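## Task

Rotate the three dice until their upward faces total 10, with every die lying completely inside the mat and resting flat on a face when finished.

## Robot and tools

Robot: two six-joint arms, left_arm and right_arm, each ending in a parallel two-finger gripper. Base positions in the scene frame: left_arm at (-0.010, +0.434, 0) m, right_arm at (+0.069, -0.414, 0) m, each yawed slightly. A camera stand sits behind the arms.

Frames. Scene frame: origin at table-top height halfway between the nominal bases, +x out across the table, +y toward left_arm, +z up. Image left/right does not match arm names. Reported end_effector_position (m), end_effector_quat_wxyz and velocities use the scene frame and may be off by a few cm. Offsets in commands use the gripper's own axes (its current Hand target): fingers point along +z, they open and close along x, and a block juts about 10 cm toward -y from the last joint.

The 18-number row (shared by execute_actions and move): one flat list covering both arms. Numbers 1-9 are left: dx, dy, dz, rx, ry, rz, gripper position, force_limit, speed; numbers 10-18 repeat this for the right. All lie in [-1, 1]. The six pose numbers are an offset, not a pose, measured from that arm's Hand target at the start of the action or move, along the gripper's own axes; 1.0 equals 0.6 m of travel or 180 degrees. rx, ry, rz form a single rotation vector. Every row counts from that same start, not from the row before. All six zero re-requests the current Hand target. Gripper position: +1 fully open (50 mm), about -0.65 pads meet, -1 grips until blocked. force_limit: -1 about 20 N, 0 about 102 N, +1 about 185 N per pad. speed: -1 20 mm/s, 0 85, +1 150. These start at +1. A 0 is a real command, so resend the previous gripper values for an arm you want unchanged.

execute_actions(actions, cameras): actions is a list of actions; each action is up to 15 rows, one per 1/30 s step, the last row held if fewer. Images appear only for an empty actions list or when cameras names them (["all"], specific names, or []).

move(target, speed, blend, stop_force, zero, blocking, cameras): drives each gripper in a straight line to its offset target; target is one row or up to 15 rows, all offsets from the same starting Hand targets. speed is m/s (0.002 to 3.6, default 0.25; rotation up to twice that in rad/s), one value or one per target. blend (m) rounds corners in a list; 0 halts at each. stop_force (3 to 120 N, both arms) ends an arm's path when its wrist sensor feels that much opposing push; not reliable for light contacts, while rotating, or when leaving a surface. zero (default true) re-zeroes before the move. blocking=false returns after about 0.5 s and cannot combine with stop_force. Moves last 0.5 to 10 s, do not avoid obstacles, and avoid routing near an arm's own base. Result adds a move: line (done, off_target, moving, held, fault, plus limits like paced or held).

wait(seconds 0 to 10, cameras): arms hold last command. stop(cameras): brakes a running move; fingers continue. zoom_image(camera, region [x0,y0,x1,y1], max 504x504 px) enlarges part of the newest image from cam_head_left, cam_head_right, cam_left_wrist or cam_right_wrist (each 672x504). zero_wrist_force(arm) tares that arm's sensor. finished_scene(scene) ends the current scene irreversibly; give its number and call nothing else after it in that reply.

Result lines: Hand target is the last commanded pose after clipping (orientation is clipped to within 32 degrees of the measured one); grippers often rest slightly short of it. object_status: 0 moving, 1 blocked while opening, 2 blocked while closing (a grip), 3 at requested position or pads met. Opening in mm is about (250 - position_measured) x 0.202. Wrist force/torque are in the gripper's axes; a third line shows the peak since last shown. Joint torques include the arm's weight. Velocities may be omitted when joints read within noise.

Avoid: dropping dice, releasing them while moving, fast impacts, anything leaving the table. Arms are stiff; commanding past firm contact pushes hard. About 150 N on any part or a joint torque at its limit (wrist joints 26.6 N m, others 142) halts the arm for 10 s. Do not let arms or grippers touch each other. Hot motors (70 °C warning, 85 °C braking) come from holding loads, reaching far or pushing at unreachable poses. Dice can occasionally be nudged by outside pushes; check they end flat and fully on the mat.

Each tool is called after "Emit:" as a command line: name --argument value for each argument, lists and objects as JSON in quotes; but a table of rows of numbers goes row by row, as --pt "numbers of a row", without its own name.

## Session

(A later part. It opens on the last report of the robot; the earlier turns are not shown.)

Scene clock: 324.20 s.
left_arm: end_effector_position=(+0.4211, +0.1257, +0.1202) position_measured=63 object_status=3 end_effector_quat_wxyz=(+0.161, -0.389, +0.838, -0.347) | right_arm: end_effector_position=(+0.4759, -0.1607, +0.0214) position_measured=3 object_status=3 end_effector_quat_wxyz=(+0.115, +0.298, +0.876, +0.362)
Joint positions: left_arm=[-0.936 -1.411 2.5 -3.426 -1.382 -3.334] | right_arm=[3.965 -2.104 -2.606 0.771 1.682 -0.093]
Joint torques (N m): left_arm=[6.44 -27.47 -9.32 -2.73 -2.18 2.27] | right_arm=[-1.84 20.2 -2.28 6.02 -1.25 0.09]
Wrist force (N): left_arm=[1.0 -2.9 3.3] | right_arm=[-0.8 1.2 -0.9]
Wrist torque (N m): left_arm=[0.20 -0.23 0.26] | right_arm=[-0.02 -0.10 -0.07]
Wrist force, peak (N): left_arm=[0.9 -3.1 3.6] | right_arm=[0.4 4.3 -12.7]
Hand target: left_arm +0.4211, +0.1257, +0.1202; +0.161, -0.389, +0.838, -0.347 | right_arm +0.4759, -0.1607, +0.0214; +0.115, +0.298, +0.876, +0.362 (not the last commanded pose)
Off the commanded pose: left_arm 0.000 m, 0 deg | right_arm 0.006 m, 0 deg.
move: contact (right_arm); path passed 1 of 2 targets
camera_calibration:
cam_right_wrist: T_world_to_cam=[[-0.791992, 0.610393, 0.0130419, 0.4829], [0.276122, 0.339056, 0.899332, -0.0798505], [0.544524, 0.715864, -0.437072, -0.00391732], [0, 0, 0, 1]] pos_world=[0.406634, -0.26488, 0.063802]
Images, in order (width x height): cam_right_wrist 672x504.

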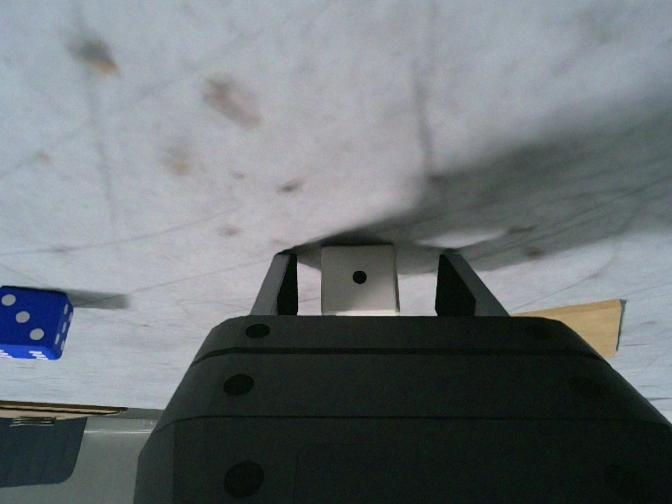

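Emit:
move --pt "0 0 0 0 0 0 0.6 -0.8 0 0 0.0012 -0.0012 0 0 0 -1 -0.8 0" --pt "0 0 0 0 0 0 0.6 -0.8 0 0 0.0471 -0.0471 0 0 0 -1 -0.8 0" --pt "0 0 0 0 0 0 0.6 -0.8 0 0.1827 0.1465 0.0970 0 0 0 -1 -0.8 0" --speed '[0.1,0.15,0.25]' --blend '[0,0.02,0]'

Emit:
move --pt "0 0 0 0 0 0 0.6 -0.8 0 0 -0.0283 0.0283 0 0 0 -1 -0.8 0" --speed 0.012 --stop_force 4 --cameras '["all"]'

Emit:
zoom_image --camera "cam_head_left" --region '[290, 240, 440, 320]'

Scene clock: 344.77 s.
left_arm: end_effector_position=(+0.4211, +0.1257, +0.1202) position_measured=63 object_status=3 end_effector_quat_wxyz=(+0.161, -0.389, +0.838, -0.347) | right_arm: end_effector_position=(+0.4515, -0.0123, +0.0433) position_measured=129 object_status=2 end_effector_quat_wxyz=(+0.115, +0.298, +0.876, +0.362)
Joint positions: left_arm=[-0.936 -1.411 2.5 -3.426 -1.382 -3.334] | right_arm=[4.301 -2.043 -2.449 0.551 1.447 0.147]
Joint torques (N m): left_arm=[6.4 -27.35 -12.27 -3.09 -2.09 2.09] | right_arm=[8.19 23.02 13.94 5.75 -1.08 1.67]
Wrist force (N): left_arm=[1.0 -3.1 3.3] | right_arm=[-0.9 -1.0 -0.2]
Wrist torque (N m): left_arm=[0.16 -0.23 0.26] | right_arm=[-0.15 -0.09 0.01]
Wrist force, peak (N): left_arm=[1.1 -3.1 3.5] | right_arm=[-2.9 -0.8 -2.9]
Hand target: left_arm +0.4211, +0.1257, +0.1202; +0.161, -0.389, +0.838, -0.347 | right_arm +0.4515, -0.0122, +0.0433; +0.115, +0.298, +0.876, +0.362
Off the commanded pose: left_arm 0.000 m, 0 deg | right_arm 0.000 m, 0 deg.
move: done; blend cut to 0.0195 m at target 2

Scene clock: 347.13 s.
left_arm: end_effector_position=(+0.4211, +0.1257, +0.1202) position_measured=63 object_status=3 end_effector_quat_wxyz=(+0.161, -0.389, +0.838, -0.347) | right_arm: end_effector_position=(+0.4512, -0.0122, +0.0256) position_measured=129 object_status=2 end_effector_quat_wxyz=(+0.115, +0.298, +0.876, +0.362)
Joint positions: left_arm=[-0.936 -1.411 2.5 -3.426 -1.382 -3.334] | right_arm=[4.302 -2.107 -2.447 0.613 1.446 0.148]
Joint torques (N m): left_arm=[6.71 -26.42 -13.07 -3.29 -2.13 2.09] | right_arm=[1.5 22.38 0.26 6.05 0.82 0.85]
Wrist force (N): left_arm=[1.1 -3.1 3.4] | right_arm=[-0.5 1.2 -1.2]
Wrist torque (N m): left_arm=[0.16 -0.25 0.26] | right_arm=[-0.09 -0.14 -0.19]
Wrist force, peak (N): left_arm=[1.1 -3.1 3.5] | right_arm=[-0.3 6.2 -10.2]
Hand target: left_arm +0.4211, +0.1257, +0.1202; +0.161, -0.389, +0.838, -0.347 | right_arm +0.4512, -0.0122, +0.0256; +0.115, +0.298, +0.876, +0.362 (not the last commanded pose)
Off the commanded pose: left_arm 0.000 m, 0 deg | right_arm 0.006 m, 0 deg.
move: contact (right_arm)
camera_calibration:
cam_left_wrist: T_world_to_cam=[[-0.637274, -0.77043, -0.0178651, 0.3817], [-0.694361, 0.5841, -0.420346, 0.288736], [0.334282, -0.255471, -0.907188, 0.135031], [0, 0, 0, 1]] pos_world=[0.398597, 0.159919, 0.250687]
cam_right_wrist: T_world_to_cam=[[-0.791964, 0.610431, 0.0129524, 0.372577], [0.276109, 0.339138, 0.899305, -0.127265], [0.544571, 0.715793, -0.43713, -0.0949882], [0, 0, 0, 1]] pos_world=[0.381934, -0.11628, 0.0681017]

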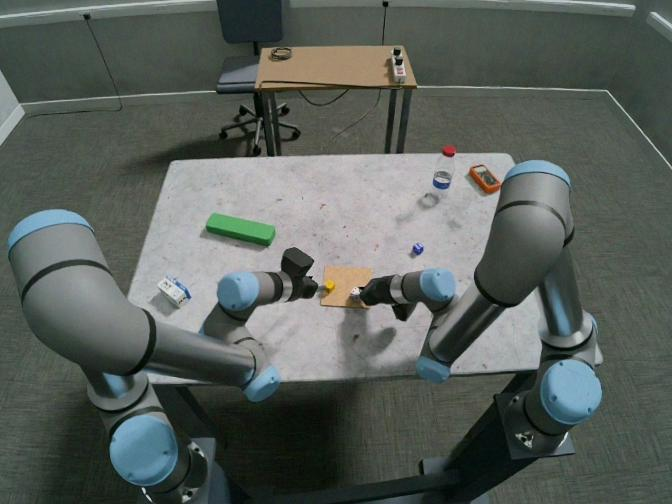

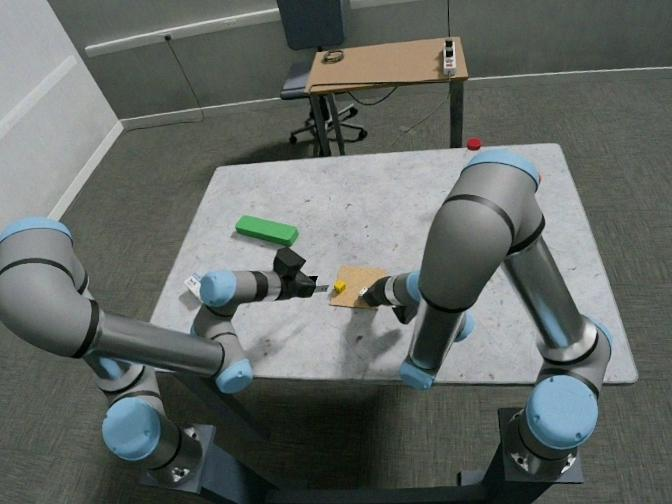

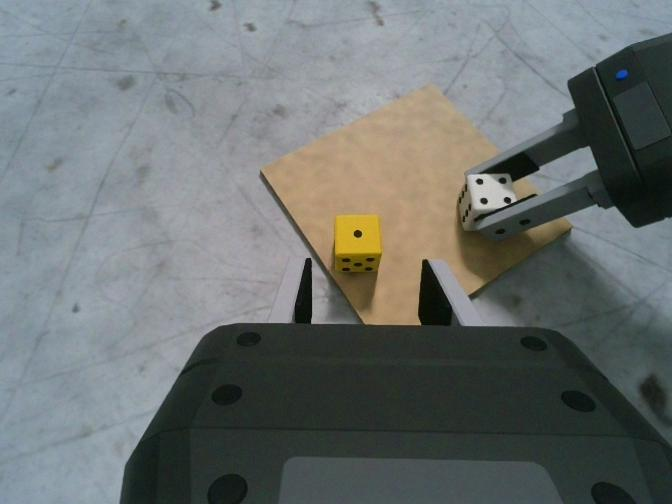

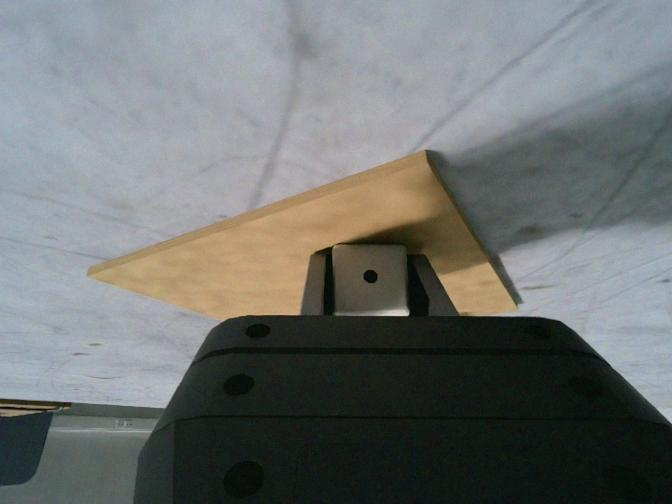

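Scaled by 3.360 from the camera's 672x504 image, which has a finer 960x720 frame.

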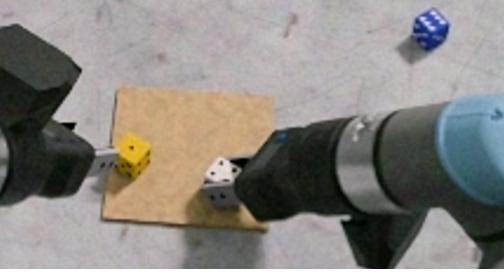

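Emit:
move --pt "0 0 0 0 0 0 0.6 -0.8 0 0 0 0 0 0 0 0.6 -0.8 0" --pt "0 0 0 0 0 0 0.6 -0.8 0 0 0 -0.117 0 0 0 0.6 -0.8 0" --pt "0 -0.03 -0.03 0 0 0 0.6 -0.8 0 -0.4573 -0.0205 -0.433 0 0 0 0.6 -0.8 0" --pt "0.124 -0.2953 0.319 -0.1809 0 -0.8503 0.6 -0.8 0 -0.4573 -0.0205 -0.433 0 0 0 0.6 -0.8 0" --speed '[0.2,0.2,0.4,0.8]' --blend '[0,0.03,0.03,0]' --cameras '["all"]'

Emit:
zoom_image --camera "cam_left_wrist" --region '[250, 150, 450, 350]'

Emit:
zoom_image --camera "cam_head_left" --region '[290, 240, 440, 320]'

Scene clock: 377.63 s.
left_arm: end_effector_position=(+0.5719, -0.0995, +0.1099) position_measured=63 object_status=3 end_effector_quat_wxyz=(+0.378, +0.915, +0.131, +0.054) | right_arm: end_effector_position=(+0.5559, -0.3320, +0.1978) position_measured=63 object_status=3 end_effector_quat_wxyz=(+0.115, +0.298, +0.876, +0.362)
Joint positions: left_arm=[-0.768 -0.898 1.65 -3.045 -1.906 -5.927] | right_arm=[3.374 -1.546 -2.332 -0.208 2.07 -0.564]
Joint torques (N m): left_arm=[-6.03 -48.33 -12.94 -2.52 1.9 -2.22] | right_arm=[-8.41 25.39 27.41 1 3.44 -1.46]
Wrist force (N): left_arm=[-0.3 -0.6 0.4] | right_arm=[-0.4 -0.8 0.0]
Wrist torque (N m): left_arm=[-0.08 -0.03 -0.02] | right_arm=[-0.15 -0.12 -0.14]
Wrist force, peak (N): left_arm=[1.1 -3.2 3.5] | right_arm=[-3.5 -0.9 -2.6]
Hand target: left_arm +0.5719, -0.0995, +0.1098; +0.378, +0.915, +0.131, +0.054 | right_arm +0.5559, -0.3320, +0.1978; +0.115, +0.298, +0.876, +0.362
Off the commanded pose: left_arm 0.000 m, 0 deg | right_arm 0.000 m, 0 deg.
move: done
camera_calibration:
cam_left_wrist: T_world_to_cam=[[0.964875, 0.262446, -0.0117332, -0.510044], [0.121079, -0.404618, 0.906435, -0.189852], [0.233143, -0.876017, -0.422183, -0.0395524], [0, 0, 0, 1]] pos_world=[0.524338, 0.0223932, 0.149405]
cam_right_wrist: T_world_to_cam=[[-0.791992, 0.610393, 0.0130419, 0.648517], [0.276122, 0.339056, 0.899332, -0.202592], [0.544524, 0.715864, -0.437072, 0.152292], [0, 0, 0, 1]] pos_world=[0.486634, -0.43618, 0.240302]

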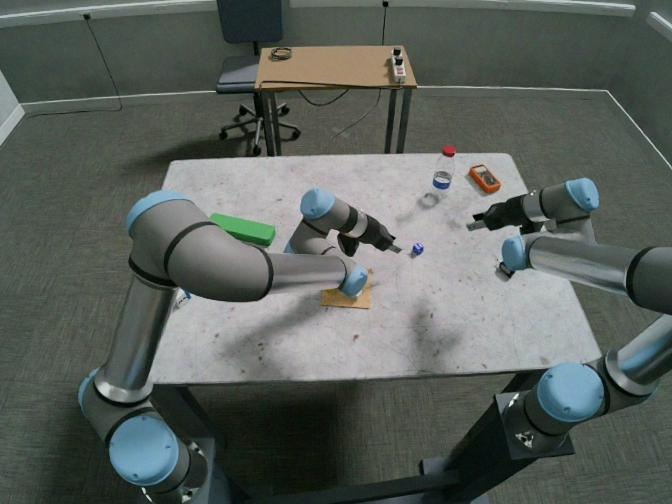

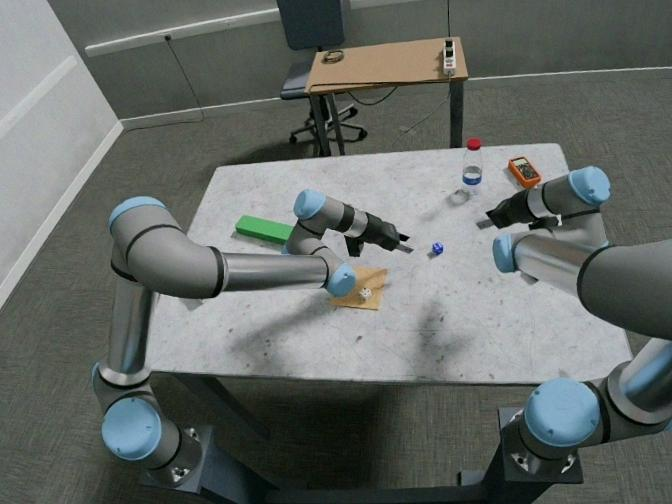

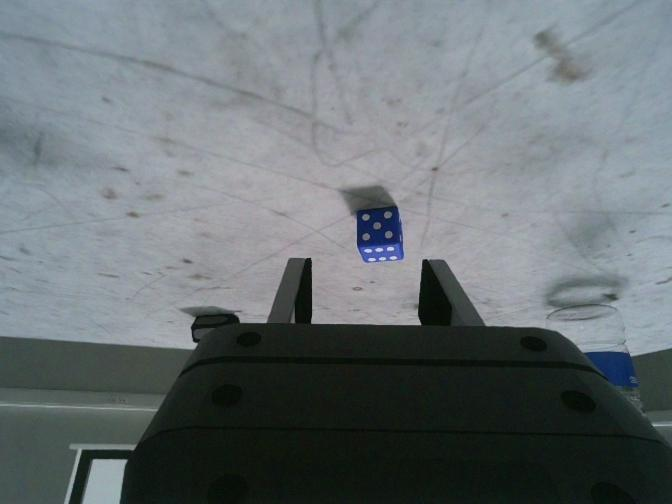

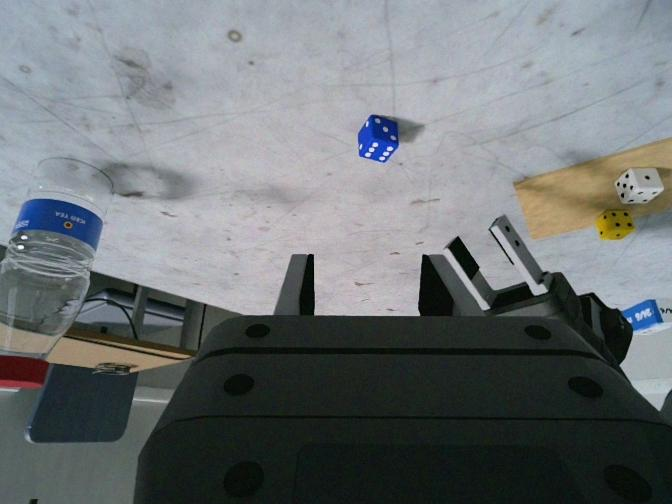

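Scaled by 2.520 from the camera's 672x504 image, which has a finer 960x720 frame.

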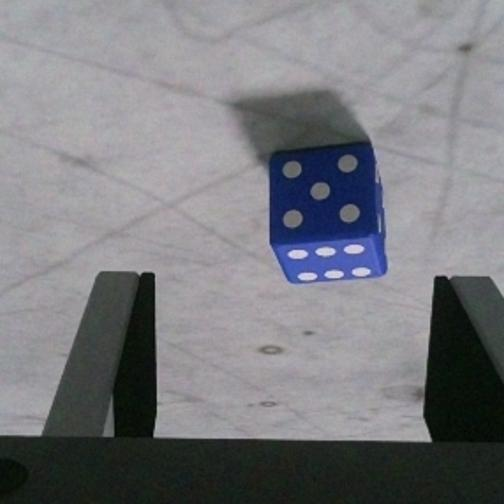

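Scaled by 3.360 from the camera's 672x504 image, which has a finer 960x720 frame.

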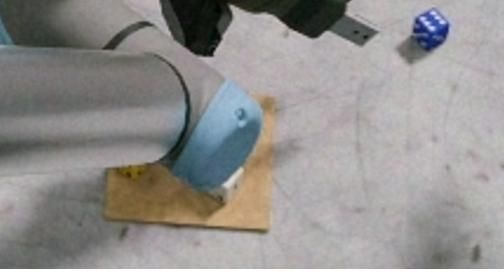

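Emit:
move --pt "0 0 0 0 0 0 1 -0.8 0 0 0 0 0 0 0 0.6 -0.8 0" --pt "0.0118 0.0494 0.1375 0 0.0393 -0.0393 1 -0.8 0 0 0 0 0 0 0 0.6 -0.8 0" --pt "0.0118 0.014 0.1729 0 0.0393 -0.0393 -1 -0.8 0 0 0 0 0 0 0 0.6 -0.8 0" --pt "0.0118 0.0847 0.1022 0 0.0393 -0.0393 -1 -0.8 0 0 0 0 0 0 0 0.6 -0.8 0" --speed '[0.2,0.25,0.06,0.15]' --blend '[0,0.005,0,0]' --cameras '["cam_left_wrist"]'

Scene clock: 411.20 s.
left_arm: end_effector_position=(+0.6009, -0.1737, +0.1023) position_measured=130 object_status=2 end_effector_quat_wxyz=(+0.372, +0.900, +0.210, +0.087) | right_arm: end_effector_position=(+0.5559, -0.3320, +0.1978) position_measured=63 object_status=3 end_effector_quat_wxyz=(+0.115, +0.298, +0.876, +0.362)
Joint positions: left_arm=[-0.856 -0.783 1.461 -3.021 -1.727 -6.125] | right_arm=[3.374 -1.546 -2.332 -0.208 2.07 -0.564]
Joint torques (N m): left_arm=[-4.09 -58.2 -12.95 -4.07 1.21 -1.41] | right_arm=[-7.36 24.47 26.54 0.85 3.36 -1.36]
Wrist force (N): left_arm=[-0.3 -0.6 0.4] | right_arm=[-0.4 -0.7 -0.2]
Wrist torque (N m): left_arm=[-0.08 -0.02 0.03] | right_arm=[-0.13 -0.12 -0.13]
Wrist force, peak (N): left_arm=[-1.3 1.3 3.2] | right_arm=[-0.9 -1.1 0.0]
Hand target: left_arm +0.6009, -0.1736, +0.1023; +0.372, +0.900, +0.210, +0.087 | right_arm +0.5559, -0.3320, +0.1978; +0.115, +0.298, +0.876, +0.362
Off the commanded pose: left_arm 0.000 m, 0 deg | right_arm 0.000 m, 0 deg.
move: done
camera_calibration:
cam_left_wrist: T_world_to_cam=[[0.904485, 0.426347, -0.0116496, -0.453873], [0.189568, -0.377396, 0.906441, -0.252999], [0.382062, -0.822071, -0.422171, -0.194557], [0, 0, 0, 1]] pos_world=[0.532815, -0.0619124, 0.141905]
Images, in order (width x height): cam_left_wrist 672x504.

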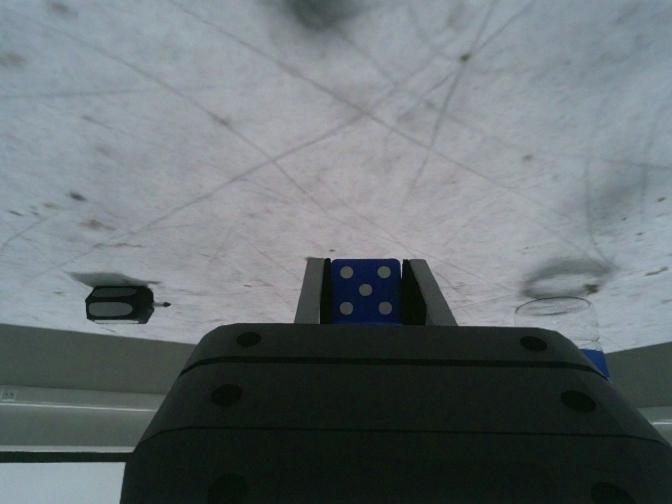

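Emit:
move --pt "0.003 -0.11 -0.135 0 0 0.5 -1 -0.8 0 0 0 0 0 0 0 0.6 -0.8 0" --pt "0.0063 -0.2755 -0.2347 0 0 1 -1 -0.8 0 0 0 0 0 0 0 0.6 -0.8 0" --speed '[1.0,1.0]' --blend '[0.04,0]' --cameras '["cam_left_wrist","cam_head_left"]'

Emit:
zoom_image --camera "cam_head_left" --region '[290, 240, 440, 320]'

Scene clock: 420.83 s.
left_arm: end_effector_position=(+0.5085, +0.0222, +0.0853) position_measured=130 object_status=2 end_effector_quat_wxyz=(+0.087, -0.210, +0.900, -0.372) | right_arm: end_effector_position=(+0.5559, -0.3320, +0.1978) position_measured=63 object_status=3 end_effector_quat_wxyz=(+0.115, +0.298, +0.876, +0.362)
Joint positions: left_arm=[-0.748 -1.064 2.082 -3.345 -1.802 -2.905] | right_arm=[3.374 -1.546 -2.332 -0.208 2.07 -0.564]
Joint torques (N m): left_arm=[-6 -27.39 -25.93 -2.11 1.93 2.42] | right_arm=[-8.24 25.33 27.37 1.04 3.43 -1.07]
Wrist force (N): left_arm=[1.1 -2.8 3.3] | right_arm=[-0.5 -1.0 0.0]
Wrist torque (N m): left_arm=[0.18 -0.26 0.31] | right_arm=[-0.18 -0.11 -0.13]
Wrist force, peak (N): left_arm=[1.2 -2.8 3.4] | right_arm=[-0.6 -1.1 0.1]
Hand target: left_arm +0.5085, +0.0222, +0.0853; +0.087, -0.210, +0.900, -0.372 | right_arm +0.5559, -0.3320, +0.1978; +0.115, +0.298, +0.876, +0.362
Off the commanded pose: left_arm 0.000 m, 0 deg | right_arm 0.000 m, 0 deg.
move: done
camera_calibration:
cam_left_wrist: T_world_to_cam=[[-0.891552, -0.45259, -0.0172615, 0.479273], [-0.404195, 0.812259, -0.420549, 0.242623], [0.204357, -0.367965, -0.907105, 0.116278], [0, 0, 0, 1]] pos_world=[0.501601, 0.0626273, 0.215785]
Images, in order (width x height): cam_head_left 672x504, cam_left_wrist 672x504.

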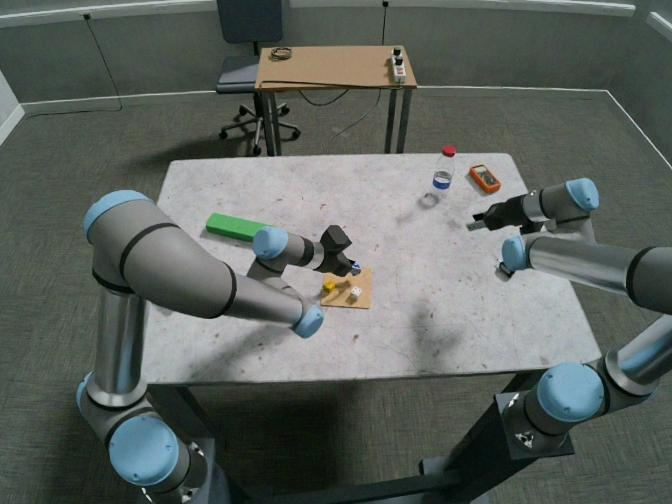

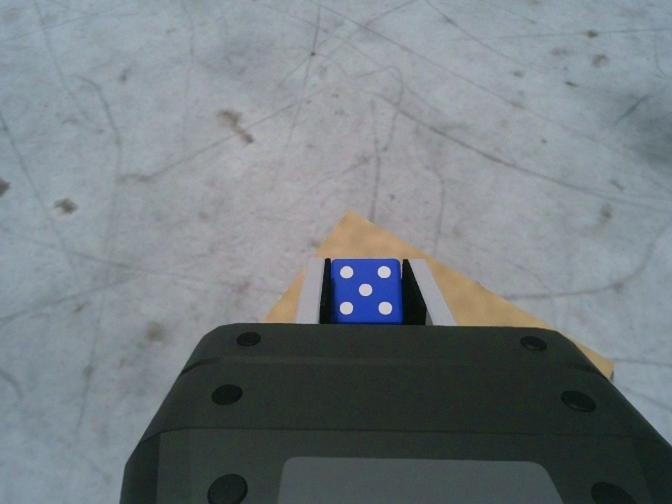

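Scaled by 3.360 from the camera's 672x504 image, which has a finer 960x720 frame.

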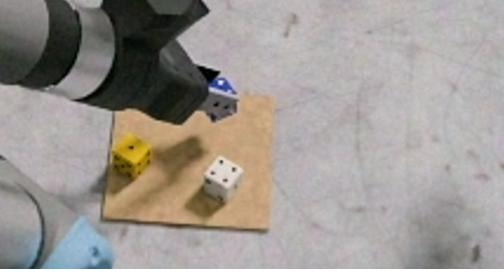

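Emit:
move --pt "0 0.0354 0.0354 0 0 0 -1 -0.8 0 0 0 0 0 0 0 0.6 -0.8 0" --pt "0 0.0566 0.0566 0 0 0 -1 -0.8 0 0 0 0 0 0 0 0.6 -0.8 0" --speed '[0.1,0.012]' --stop_force 4

Emit:
move --pt "0 0 0 0 0 0 0.8 -0.8 0 0 0 0 0 0 0 0.6 -0.8 0" --pt "0 -0.02 -0.17 0 0 0 0.8 -0.8 0 0 0 0 0 0 0 0.6 -0.8 0" --speed 0.2 --cameras '["cam_left_wrist","cam_head_left"]'

Emit:
zoom_image --camera "cam_left_wrist" --region '[200, 150, 480, 350]'

Emit:
zoom_image --camera "cam_head_left" --region '[290, 240, 440, 320]'

Scene clock: 430.10 s.
left_arm: end_effector_position=(+0.5084, +0.0223, +0.0571) position_measured=130 object_status=2 end_effector_quat_wxyz=(+0.087, -0.210, +0.900, -0.372) | right_arm: end_effector_position=(+0.5559, -0.3320, +0.1978) position_measured=63 object_status=3 end_effector_quat_wxyz=(+0.115, +0.298, +0.876, +0.362)
Joint positions: left_arm=[-0.749 -0.998 2.087 -3.416 -1.801 -2.904] | right_arm=[3.374 -1.546 -2.332 -0.208 2.07 -0.564]
Joint torques (N m): left_arm=[6.4 -29.83 -13.37 -6.63 0.76 1.94] | right_arm=[-7.81 24.58 27.01 1.31 3.38 -0.97]
Wrist force (N): left_arm=[0.8 -2.0 3.4] | right_arm=[-0.4 -0.9 -0.2]
Wrist torque (N m): left_arm=[0.31 -0.19 0.24] | right_arm=[-0.16 -0.13 -0.13]
Wrist force, peak (N): left_arm=[6.1 -24.8 -23.4] | right_arm=[-0.6 -1.1 -0.1]
Hand target: left_arm +0.5084, +0.0223, +0.0571; +0.087, -0.210, +0.900, -0.372 (not the last commanded pose) | right_arm +0.5559, -0.3320, +0.1978; +0.115, +0.298, +0.876, +0.362
Off the commanded pose: left_arm 0.020 m, 0 deg | right_arm 0.000 m, 0 deg.
move: contact (left_arm); path passed 0 of 2 targets

Scene clock: 431.60 s.
left_arm: end_effector_position=(+0.4803, +0.0793, +0.1378) position_measured=32 object_status=3 end_effector_quat_wxyz=(+0.087, -0.210, +0.900, -0.372) | right_arm: end_effector_position=(+0.5559, -0.3320, +0.1978) position_measured=63 object_status=3 end_effector_quat_wxyz=(+0.115, +0.298, +0.876, +0.362)
Joint positions: left_arm=[-0.7 -1.272 2.206 -3.252 -1.834 -2.868] | right_arm=[3.374 -1.546 -2.332 -0.208 2.07 -0.564]
Joint torques (N m): left_arm=[-0.11 -37.53 -19.63 -3.16 2.1 -2.5] | right_arm=[-7.46 25.11 26.68 1.2 3.37 -1.04]
Wrist force (N): left_arm=[1.0 -2.1 3.1] | right_arm=[-0.3 -0.9 0.0]
Wrist torque (N m): left_arm=[0.31 -0.24 0.21] | right_arm=[-0.16 -0.14 -0.13]
Wrist force, peak (N): left_arm=[1.0 -1.4 6.3] | right_arm=[-0.6 -1.1 0.2]
Hand target: left_arm +0.4803, +0.0793, +0.1378; +0.087, -0.210, +0.900, -0.372 | right_arm +0.5559, -0.3320, +0.1978; +0.115, +0.298, +0.876, +0.362
Off the commanded pose: left_arm 0.000 m, 0 deg | right_arm 0.000 m, 0 deg.
move: done
camera_calibration:
cam_left_wrist: T_world_to_cam=[[-0.891652, -0.452379, -0.0176169, 0.480949], [-0.403914, 0.812496, -0.420361, 0.206753], [0.204476, -0.3677, -0.907186, 0.190481], [0, 0, 0, 1]] pos_world=[0.473401, 0.119626, 0.268186]
Images, in order (width x height): cam_head_left 672x504, cam_left_wrist 672x504.

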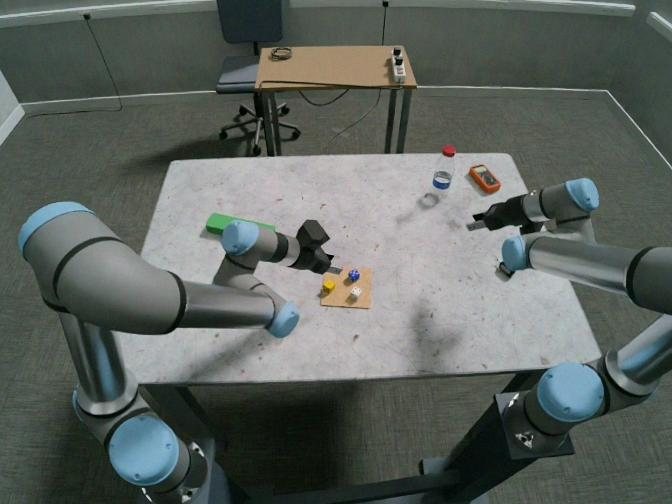

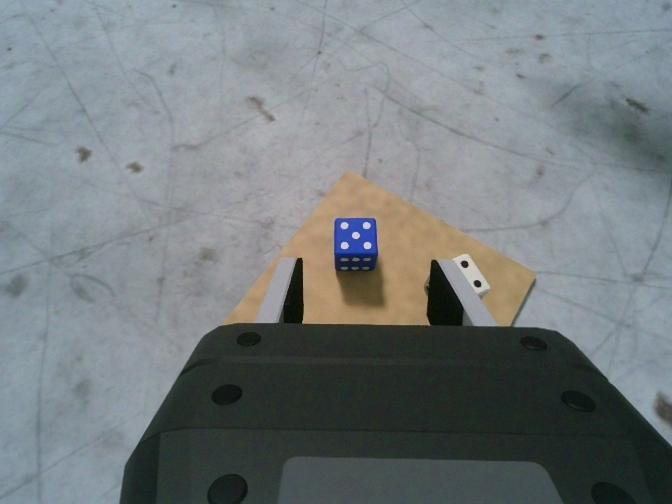

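Scaled by 1.800 from the camera's 672x504 image, which has a finer 960x720 frame.

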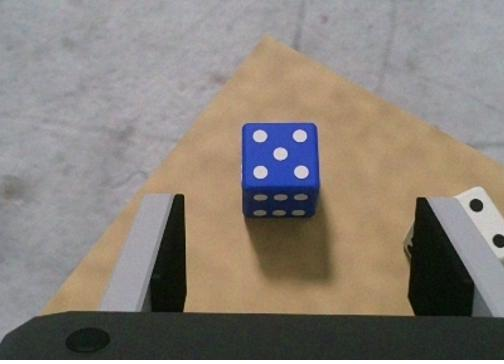

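Scaled by 3.360 from the camera's 672x504 image, which has a finer 960x720 frame.

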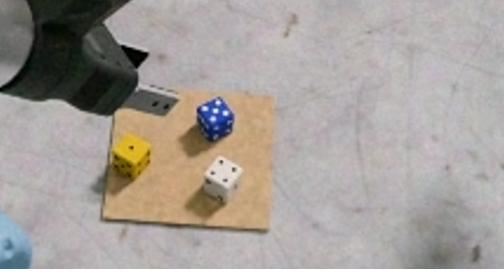

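Emit:
finished_scene --scene 1

The scene is finished: the task was done.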